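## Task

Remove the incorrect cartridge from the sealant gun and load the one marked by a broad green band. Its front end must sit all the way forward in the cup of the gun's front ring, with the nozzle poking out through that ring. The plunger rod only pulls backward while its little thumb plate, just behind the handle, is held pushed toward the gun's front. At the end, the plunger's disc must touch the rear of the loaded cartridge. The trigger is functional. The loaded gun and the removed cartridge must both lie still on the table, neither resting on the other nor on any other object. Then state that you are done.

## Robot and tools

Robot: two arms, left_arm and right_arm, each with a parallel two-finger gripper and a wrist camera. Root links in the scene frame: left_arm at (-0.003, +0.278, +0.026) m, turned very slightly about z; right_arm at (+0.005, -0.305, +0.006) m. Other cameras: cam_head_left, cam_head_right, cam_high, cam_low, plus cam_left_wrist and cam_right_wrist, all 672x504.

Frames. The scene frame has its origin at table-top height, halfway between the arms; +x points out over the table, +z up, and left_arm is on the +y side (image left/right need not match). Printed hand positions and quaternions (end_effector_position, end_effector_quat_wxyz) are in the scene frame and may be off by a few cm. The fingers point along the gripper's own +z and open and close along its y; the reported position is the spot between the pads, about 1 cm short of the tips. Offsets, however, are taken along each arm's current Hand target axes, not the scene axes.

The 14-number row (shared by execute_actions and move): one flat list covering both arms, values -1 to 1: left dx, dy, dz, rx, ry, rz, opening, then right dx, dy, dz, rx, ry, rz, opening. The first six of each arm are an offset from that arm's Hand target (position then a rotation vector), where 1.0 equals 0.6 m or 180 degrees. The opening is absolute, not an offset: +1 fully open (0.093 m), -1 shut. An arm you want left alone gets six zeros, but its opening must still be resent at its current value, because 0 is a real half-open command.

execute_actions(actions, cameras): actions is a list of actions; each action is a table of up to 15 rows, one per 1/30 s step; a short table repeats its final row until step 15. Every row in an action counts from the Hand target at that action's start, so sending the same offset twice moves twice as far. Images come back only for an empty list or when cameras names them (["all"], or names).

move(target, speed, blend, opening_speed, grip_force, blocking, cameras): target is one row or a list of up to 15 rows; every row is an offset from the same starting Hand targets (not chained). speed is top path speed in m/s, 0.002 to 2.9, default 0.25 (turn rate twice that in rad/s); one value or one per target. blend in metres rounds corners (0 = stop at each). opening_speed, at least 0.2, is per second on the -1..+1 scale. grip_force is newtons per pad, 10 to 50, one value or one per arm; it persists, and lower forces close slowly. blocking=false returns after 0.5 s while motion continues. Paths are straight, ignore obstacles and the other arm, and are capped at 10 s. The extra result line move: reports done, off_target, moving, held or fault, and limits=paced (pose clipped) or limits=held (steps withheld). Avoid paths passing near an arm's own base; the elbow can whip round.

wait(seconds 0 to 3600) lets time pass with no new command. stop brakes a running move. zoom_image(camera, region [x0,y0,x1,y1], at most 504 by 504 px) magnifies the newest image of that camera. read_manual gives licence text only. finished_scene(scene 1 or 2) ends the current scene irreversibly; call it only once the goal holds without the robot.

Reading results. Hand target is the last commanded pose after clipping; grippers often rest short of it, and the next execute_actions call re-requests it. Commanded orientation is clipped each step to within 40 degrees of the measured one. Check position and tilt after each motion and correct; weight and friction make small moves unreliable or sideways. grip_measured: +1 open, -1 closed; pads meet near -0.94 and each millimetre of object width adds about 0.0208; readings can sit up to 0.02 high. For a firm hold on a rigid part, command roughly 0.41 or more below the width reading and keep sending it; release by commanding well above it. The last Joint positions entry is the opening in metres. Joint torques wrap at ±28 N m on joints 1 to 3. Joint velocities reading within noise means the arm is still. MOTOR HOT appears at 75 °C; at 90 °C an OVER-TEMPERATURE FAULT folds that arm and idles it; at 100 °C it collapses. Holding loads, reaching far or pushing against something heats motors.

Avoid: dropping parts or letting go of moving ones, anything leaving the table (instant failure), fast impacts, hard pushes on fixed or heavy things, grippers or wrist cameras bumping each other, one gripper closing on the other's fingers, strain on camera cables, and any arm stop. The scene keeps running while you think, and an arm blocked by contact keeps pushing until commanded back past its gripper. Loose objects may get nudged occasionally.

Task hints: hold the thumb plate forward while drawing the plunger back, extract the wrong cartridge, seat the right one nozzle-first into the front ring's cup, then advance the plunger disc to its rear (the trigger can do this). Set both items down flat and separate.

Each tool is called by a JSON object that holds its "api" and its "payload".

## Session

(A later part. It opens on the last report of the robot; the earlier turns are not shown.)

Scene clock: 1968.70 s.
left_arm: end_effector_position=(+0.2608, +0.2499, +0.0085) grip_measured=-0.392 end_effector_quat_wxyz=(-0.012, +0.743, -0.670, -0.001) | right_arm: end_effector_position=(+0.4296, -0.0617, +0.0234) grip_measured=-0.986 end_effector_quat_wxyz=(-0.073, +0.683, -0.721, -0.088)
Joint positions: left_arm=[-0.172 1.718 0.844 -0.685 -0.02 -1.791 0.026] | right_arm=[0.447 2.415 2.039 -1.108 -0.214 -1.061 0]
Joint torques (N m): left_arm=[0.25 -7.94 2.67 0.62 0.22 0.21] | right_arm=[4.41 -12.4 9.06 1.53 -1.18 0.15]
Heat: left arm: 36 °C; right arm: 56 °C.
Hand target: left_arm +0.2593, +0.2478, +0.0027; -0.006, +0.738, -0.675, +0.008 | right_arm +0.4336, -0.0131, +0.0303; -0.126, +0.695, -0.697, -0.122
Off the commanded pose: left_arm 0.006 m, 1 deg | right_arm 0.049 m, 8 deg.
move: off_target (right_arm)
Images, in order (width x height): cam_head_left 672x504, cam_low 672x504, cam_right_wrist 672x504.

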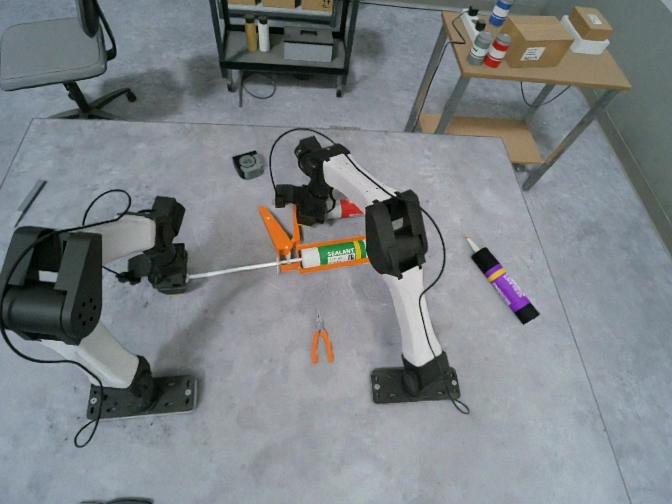

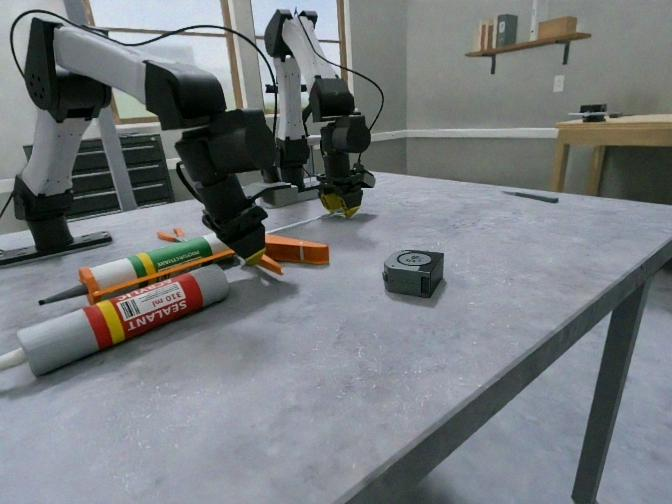

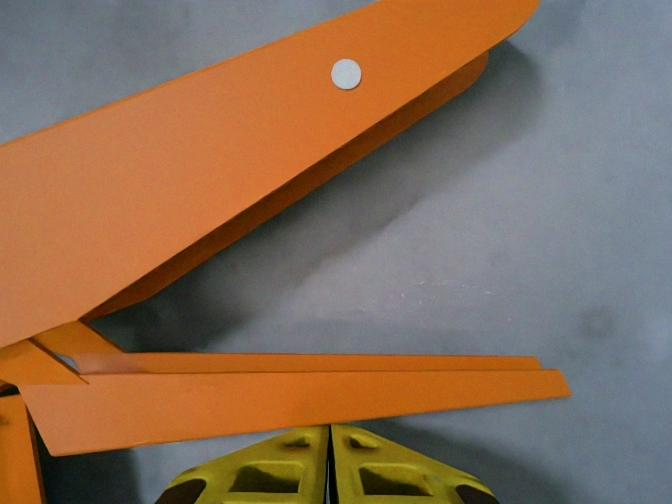

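{"api": "move", "payload": {"target": [0,0,0,0,0,0,-0.75,-0.02,0,0.007,0,0,0,-1], "speed": 0.04, "cameras": ["cam_right_wrist","cam_head_left","cam_low"]}}

{"api": "zoom_image", "payload": {"camera": "cam_head_left", "region": [260, 225, 340, 285]}}

Scene clock: 1976.47 s.
left_arm: end_effector_position=(+0.2608, +0.2502, +0.0085) grip_measured=-0.392 end_effector_quat_wxyz=(-0.011, +0.744, -0.668, -0.001) | right_arm: end_effector_position=(+0.4313, -0.0597, +0.0240) grip_measured=-0.986 end_effector_quat_wxyz=(-0.064, +0.681, -0.725, -0.078)
Joint positions: left_arm=[-0.17 1.718 0.844 -0.685 -0.019 -1.795 0.026] | right_arm=[0.458 2.437 2.086 -1.14 -0.186 -1.042 0]
Joint torques (N m): left_arm=[0.16 -7.98 2.65 0.61 0.22 0.27] | right_arm=[5.42 -12.4 8.98 1.67 -1.42 0.18]
Heat: left arm: 36 °C; right arm: 54 °C.
Hand target: left_arm +0.2593, +0.2477, +0.0027; -0.006, +0.738, -0.675, +0.008 | right_arm +0.4337, -0.0005, +0.0306; -0.126, +0.695, -0.697, -0.122
Off the commanded pose: left_arm 0.006 m, 2 deg | right_arm 0.060 m, 9 deg.
move: off_target (right_arm)
Images, in order (width x height): cam_head_left 672x504, cam_low 672x504, cam_right_wrist 672x504.

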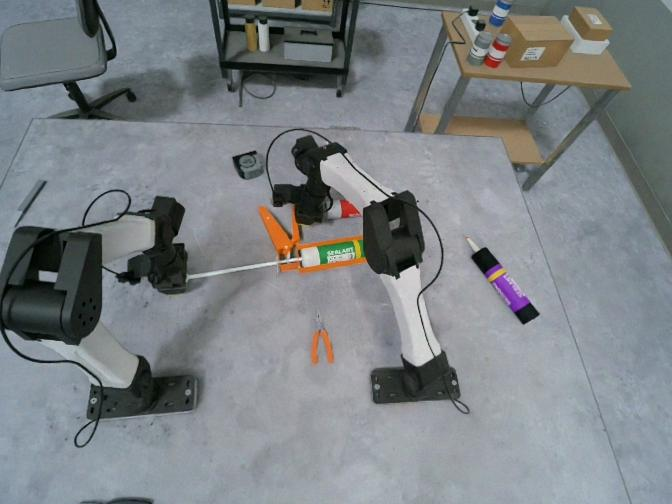

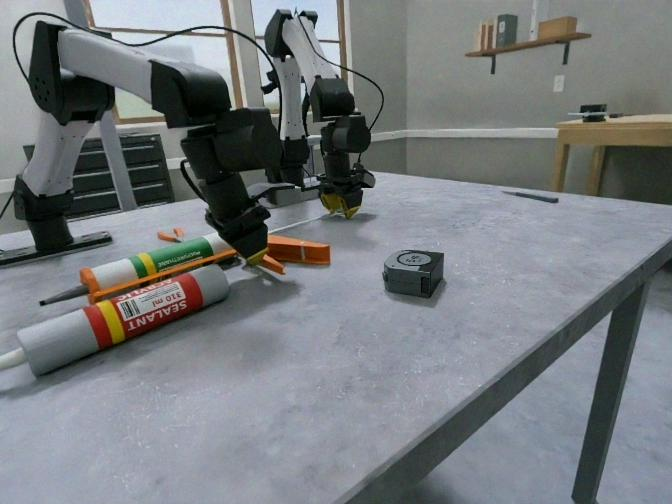

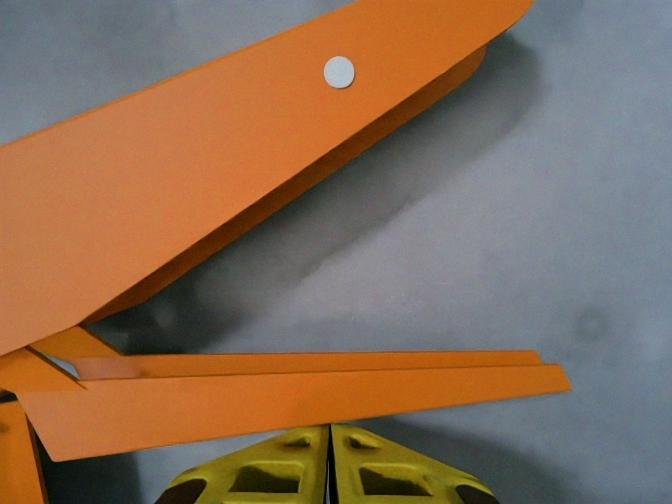

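Scaled by 6.300 from the camera's image (finer frame: 960x720).

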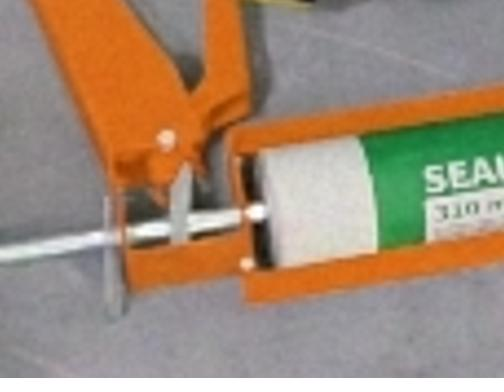

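{"api": "move", "payload": {"target": [[0,0,0,0,0,0,-0.75,0.195,0.035,-0.071,0,0,0,-1],[0,0,0,0,0,0,-0.75,0.1095,0.12,-0.306,0,0.09,0,-1]], "speed": 0.1, "cameras": ["cam_right_wrist","cam_head_left","cam_low","cam_high"]}}

{"api": "zoom_image", "payload": {"camera": "cam_head_left", "region": [260, 225, 340, 285]}}

{"api": "zoom_image", "payload": {"camera": "cam_low", "region": [30, 250, 170, 320]}}

{"api": "zoom_image", "payload": {"camera": "cam_high", "region": [285, 340, 345, 420]}}

Scene clock: 1987.47 s.
left_arm: end_effector_position=(+0.2608, +0.2502, +0.0085) grip_measured=-0.392 end_effector_quat_wxyz=(-0.011, +0.744, -0.668, -0.001) | right_arm: end_effector_position=(+0.3595, -0.1265, +0.1682) grip_measured=-0.986 end_effector_quat_wxyz=(-0.016, +0.707, -0.706, -0.030)
Joint positions: left_arm=[-0.17 1.718 0.844 -0.685 -0.019 -1.795 0.026] | right_arm=[0.438 2.083 2.086 -1.564 -0.067 -1.133 0]
Joint torques (N m): left_arm=[0.13 -7.99 2.62 0.62 0.23 0.25] | right_arm=[-0.03 -12.14 7.99 0.5 -0.02 0.11]
Heat: left arm: 36 °C; right arm: 53 °C.
Hand target: left_arm +0.2593, +0.2477, +0.0027; -0.006, +0.738, -0.675, +0.008 | right_arm +0.3603, -0.1253, +0.1797; -0.027, +0.705, -0.708, -0.023
Off the commanded pose: left_arm 0.006 m, 2 deg | right_arm 0.012 m, 2 deg.
move: off_target (right_arm)
Images, in order (width x height): cam_head_left 672x504, cam_high 672x504, cam_low 672x504, cam_right_wrist 672x504.

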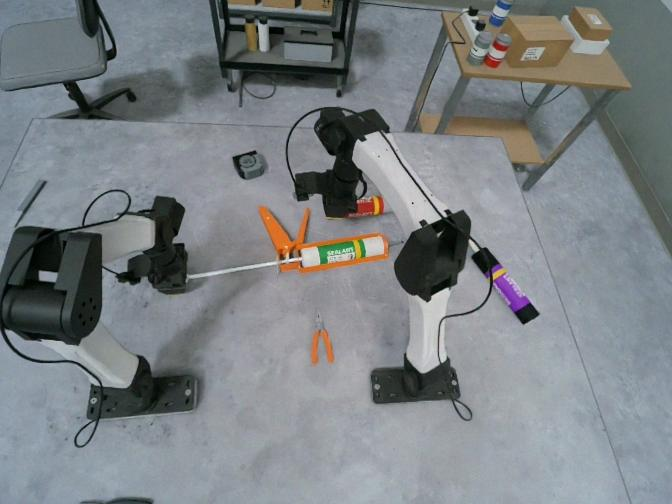

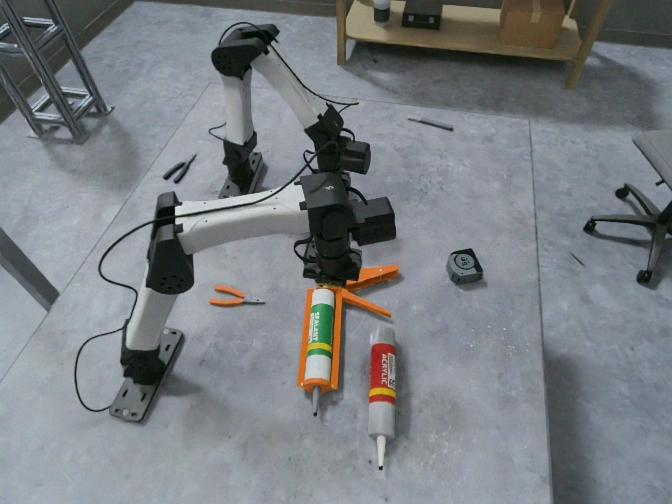

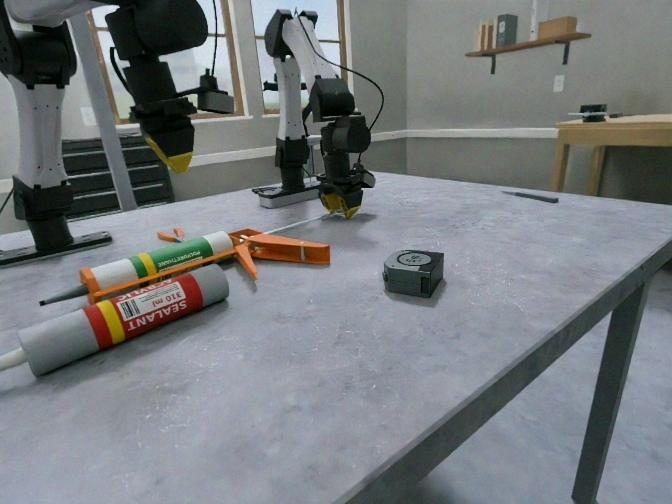

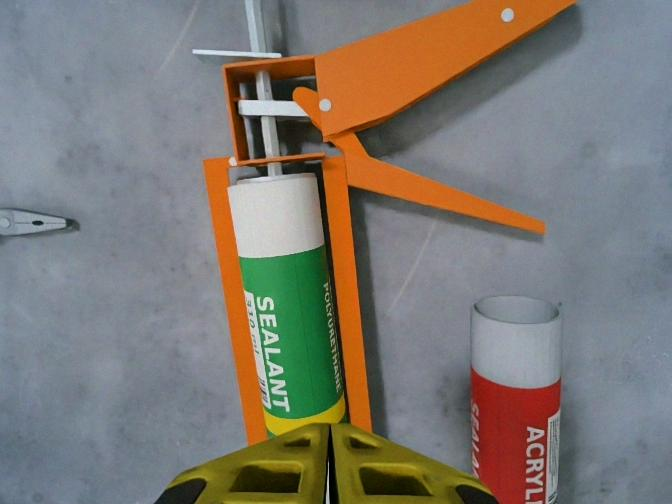

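Scaled by 6.300 from the camera's image (finer frame: 960x720).

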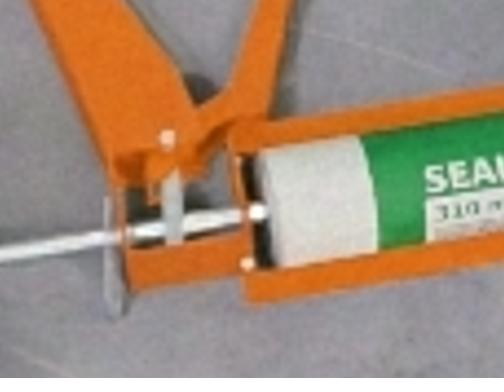

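Scaled by 3.600 from the camera's image (finer frame: 960x720).

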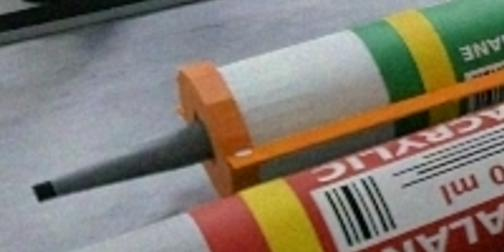

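Scaled by 6.300 from the camera's image (finer frame: 960x720).

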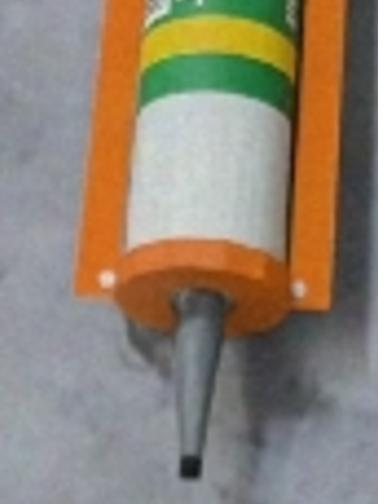

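{"api": "zoom_image", "payload": {"camera": "cam_right_wrist", "region": [200, 60, 360, 220]}}

{"api": "move", "payload": {"target": [0,0,0,0,0,0,-0.2,0,0,0,0,0,0,-1], "opening_speed": 0.3, "cameras": ["cam_left_wrist","cam_head_left"]}}

Scaled by 3.150 from the camera's image (finer frame: 960x720).

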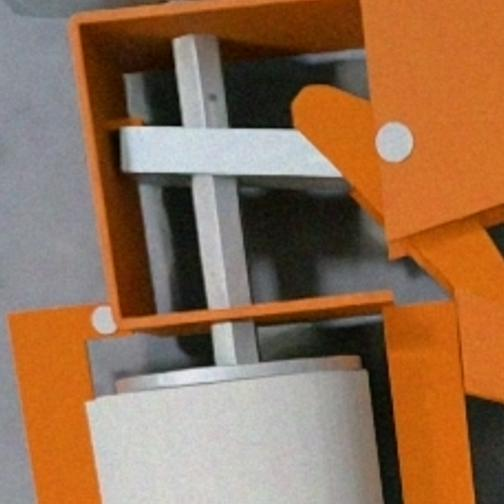

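Scene clock: 1994.87 s.
left_arm: end_effector_position=(+0.2610, +0.2502, +0.0085) grip_measured=-0.198 end_effector_quat_wxyz=(-0.011, +0.743, -0.669, +0.000) | right_arm: end_effector_position=(+0.3594, -0.1266, +0.1682) grip_measured=-0.986 end_effector_quat_wxyz=(-0.016, +0.707, -0.706, -0.030)
Joint positions: left_arm=[-0.17 1.718 0.844 -0.684 -0.019 -1.792 0.036] | right_arm=[0.438 2.083 2.086 -1.564 -0.066 -1.133 0]
Joint torques (N m): left_arm=[0.13 -7.94 2.65 0.61 0.22 0.22] | right_arm=[-0.09 -12.14 7.94 0.41 -0.08 0.11]
Heat: left arm: 36 °C; right arm: 52 °C.
Hand target: left_arm +0.2593, +0.2477, +0.0027; -0.006, +0.738, -0.675, +0.008 | right_arm +0.3603, -0.1253, +0.1797; -0.027, +0.705, -0.708, -0.023
Off the commanded pose: left_arm 0.007 m, 2 deg | right_arm 0.012 m, 2 deg.
move: done
Images, in order (width x height): cam_head_left 672x504, cam_left_wrist 672x504.

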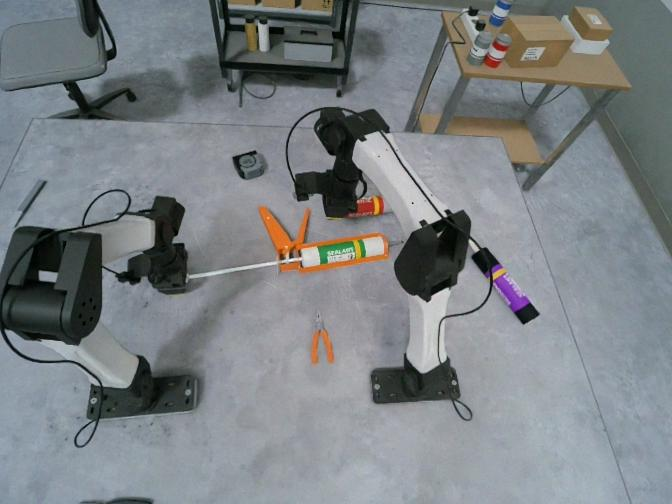

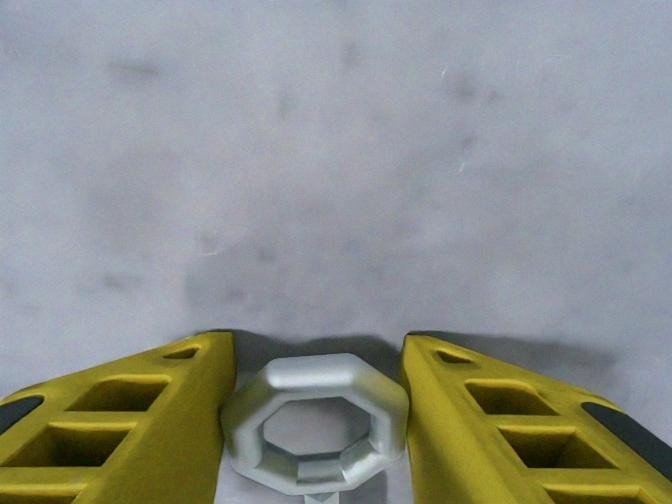

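{"api": "move", "payload": {"target": [[0,0,0,0,0,0,0.3,0,0,0,0,0,0,-1],[0,0,-0.25,0,0,0,0.3,0,0,0,0,0,0,-1]], "opening_speed": 0.5, "speed": 0.12, "cameras": ["cam_left_wrist","cam_head_left","cam_head_right","cam_high","cam_low"]}}

Scene clock: 2010.80 s.
left_arm: end_effector_position=(+0.2534, +0.2490, +0.1426) grip_measured=+0.297 end_effector_quat_wxyz=(-0.001, +0.738, -0.675, -0.005) | right_arm: end_effector_position=(+0.3594, -0.1266, +0.1682) grip_measured=-0.986 end_effector_quat_wxyz=(-0.016, +0.707, -0.706, -0.030)
Joint positions: left_arm=[-0.17 1.524 1.213 -1.267 -0.007 -1.776 0.059] | right_arm=[0.438 2.083 2.086 -1.564 -0.066 -1.133 0]
Joint torques (N m): left_arm=[0.17 -8.99 7.15 0.16 0.12 0.03] | right_arm=[-0.14 -12.1 8.02 0.42 -0.07 0.1]
Heat: left arm: 36 °C; right arm: 51 °C.
Hand target: left_arm +0.2562, +0.2480, +0.1527; -0.006, +0.738, -0.675, +0.008 | right_arm +0.3603, -0.1253, +0.1797; -0.027, +0.705, -0.708, -0.023
Off the commanded pose: left_arm 0.011 m, 2 deg | right_arm 0.012 m, 2 deg.
move: off_target (left_arm)
Images, in order (width x height): cam_head_left 672x504, cam_head_right 672x504, cam_high 672x504, cam_low 672x504, cam_left_wrist 672x504.

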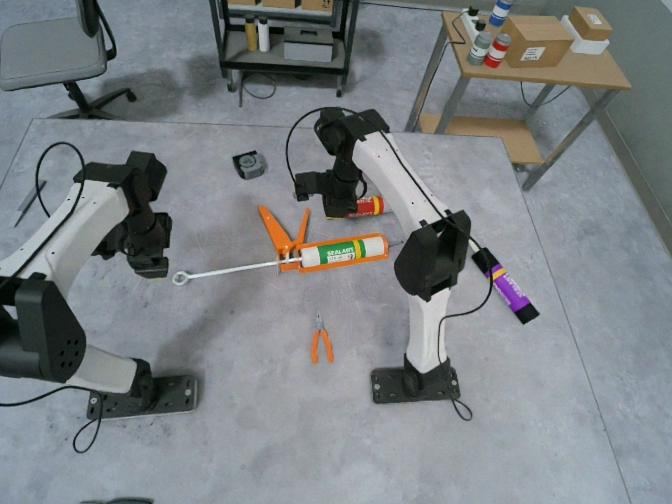

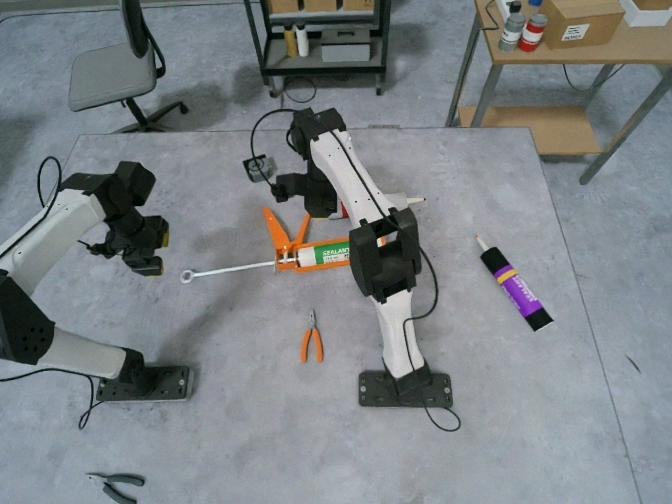

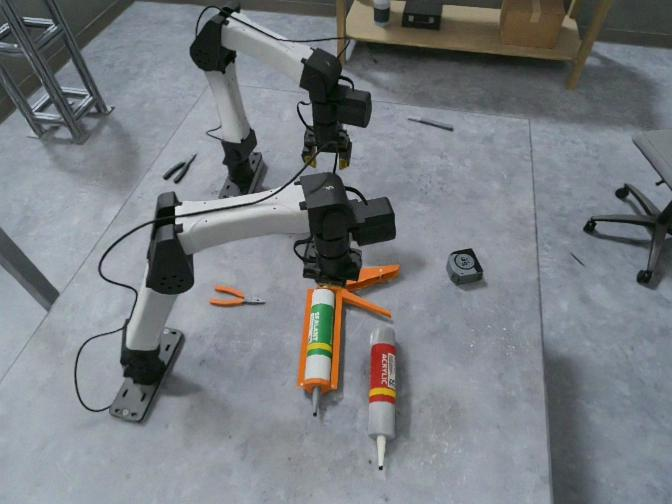

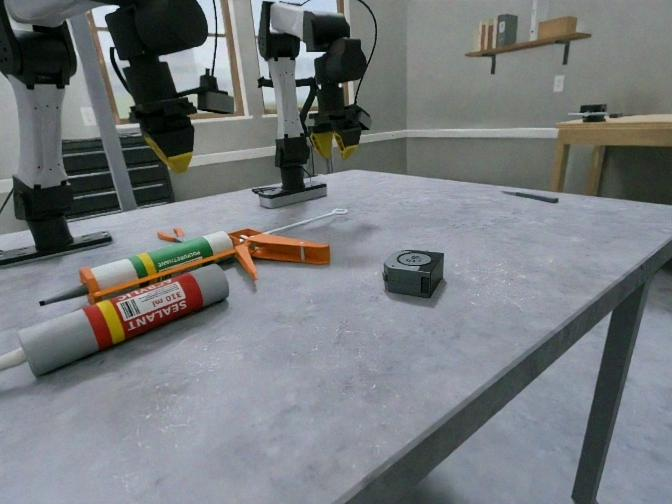

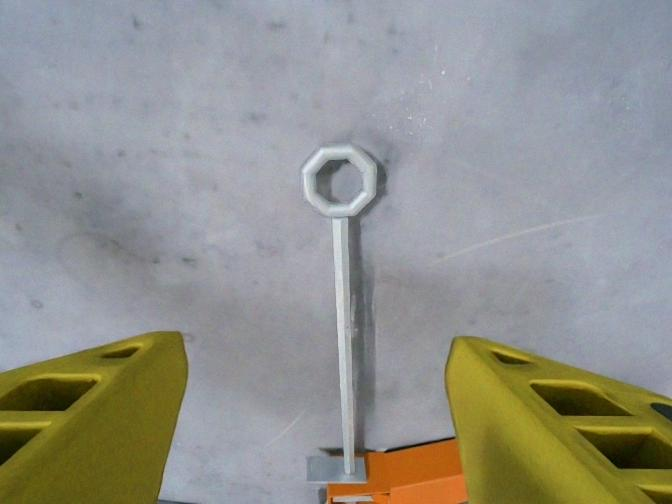

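{"api": "move", "payload": {"target": [0,0,0,0,0,0,0.3,0.25,0.04,0.03,0,0,0,-1], "speed": 0.2, "cameras": ["cam_right_wrist"]}}

Scene clock: 2020.90 s.
left_arm: end_effector_position=(+0.2533, +0.2490, +0.1426) grip_measured=+0.297 end_effector_quat_wxyz=(-0.001, +0.738, -0.675, -0.005) | right_arm: end_effector_position=(+0.3357, -0.2752, +0.1455) grip_measured=-0.986 end_effector_quat_wxyz=(-0.013, +0.700, -0.714, -0.030)
Joint positions: left_arm=[-0.17 1.524 1.213 -1.268 -0.007 -1.776 0.059] | right_arm=[0.058 1.818 1.625 -1.398 -0.063 -1.494 0]
Joint torques (N m): left_arm=[0.18 -9.02 7.16 0.14 0.12 0.03] | right_arm=[-0.36 -11.41 4.98 0.62 -0.19 -0.14]
Heat: left arm: 35 °C; right arm: 50 °C.
Hand target: left_arm +0.2562, +0.2480, +0.1526; -0.006, +0.738, -0.675, +0.008 | right_arm +0.3357, -0.2734, +0.1511; -0.027, +0.705, -0.708, -0.023
Off the commanded pose: left_arm 0.011 m, 2 deg | right_arm 0.006 m, 2 deg.
move: done

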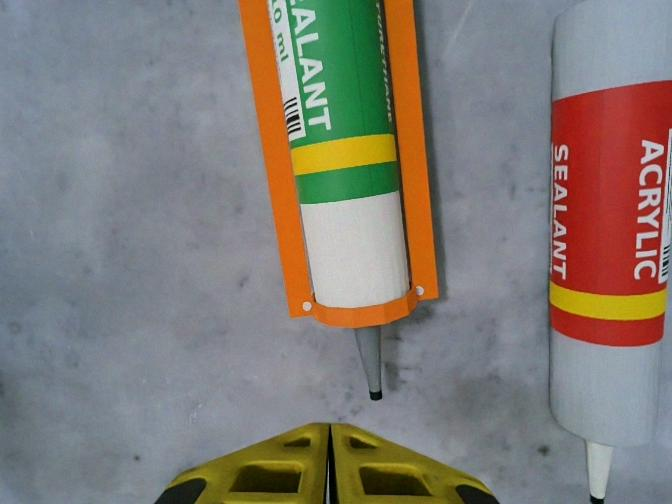

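{"api": "finished_scene", "payload": {"scene": 1}}

The scene is finished: the task was done.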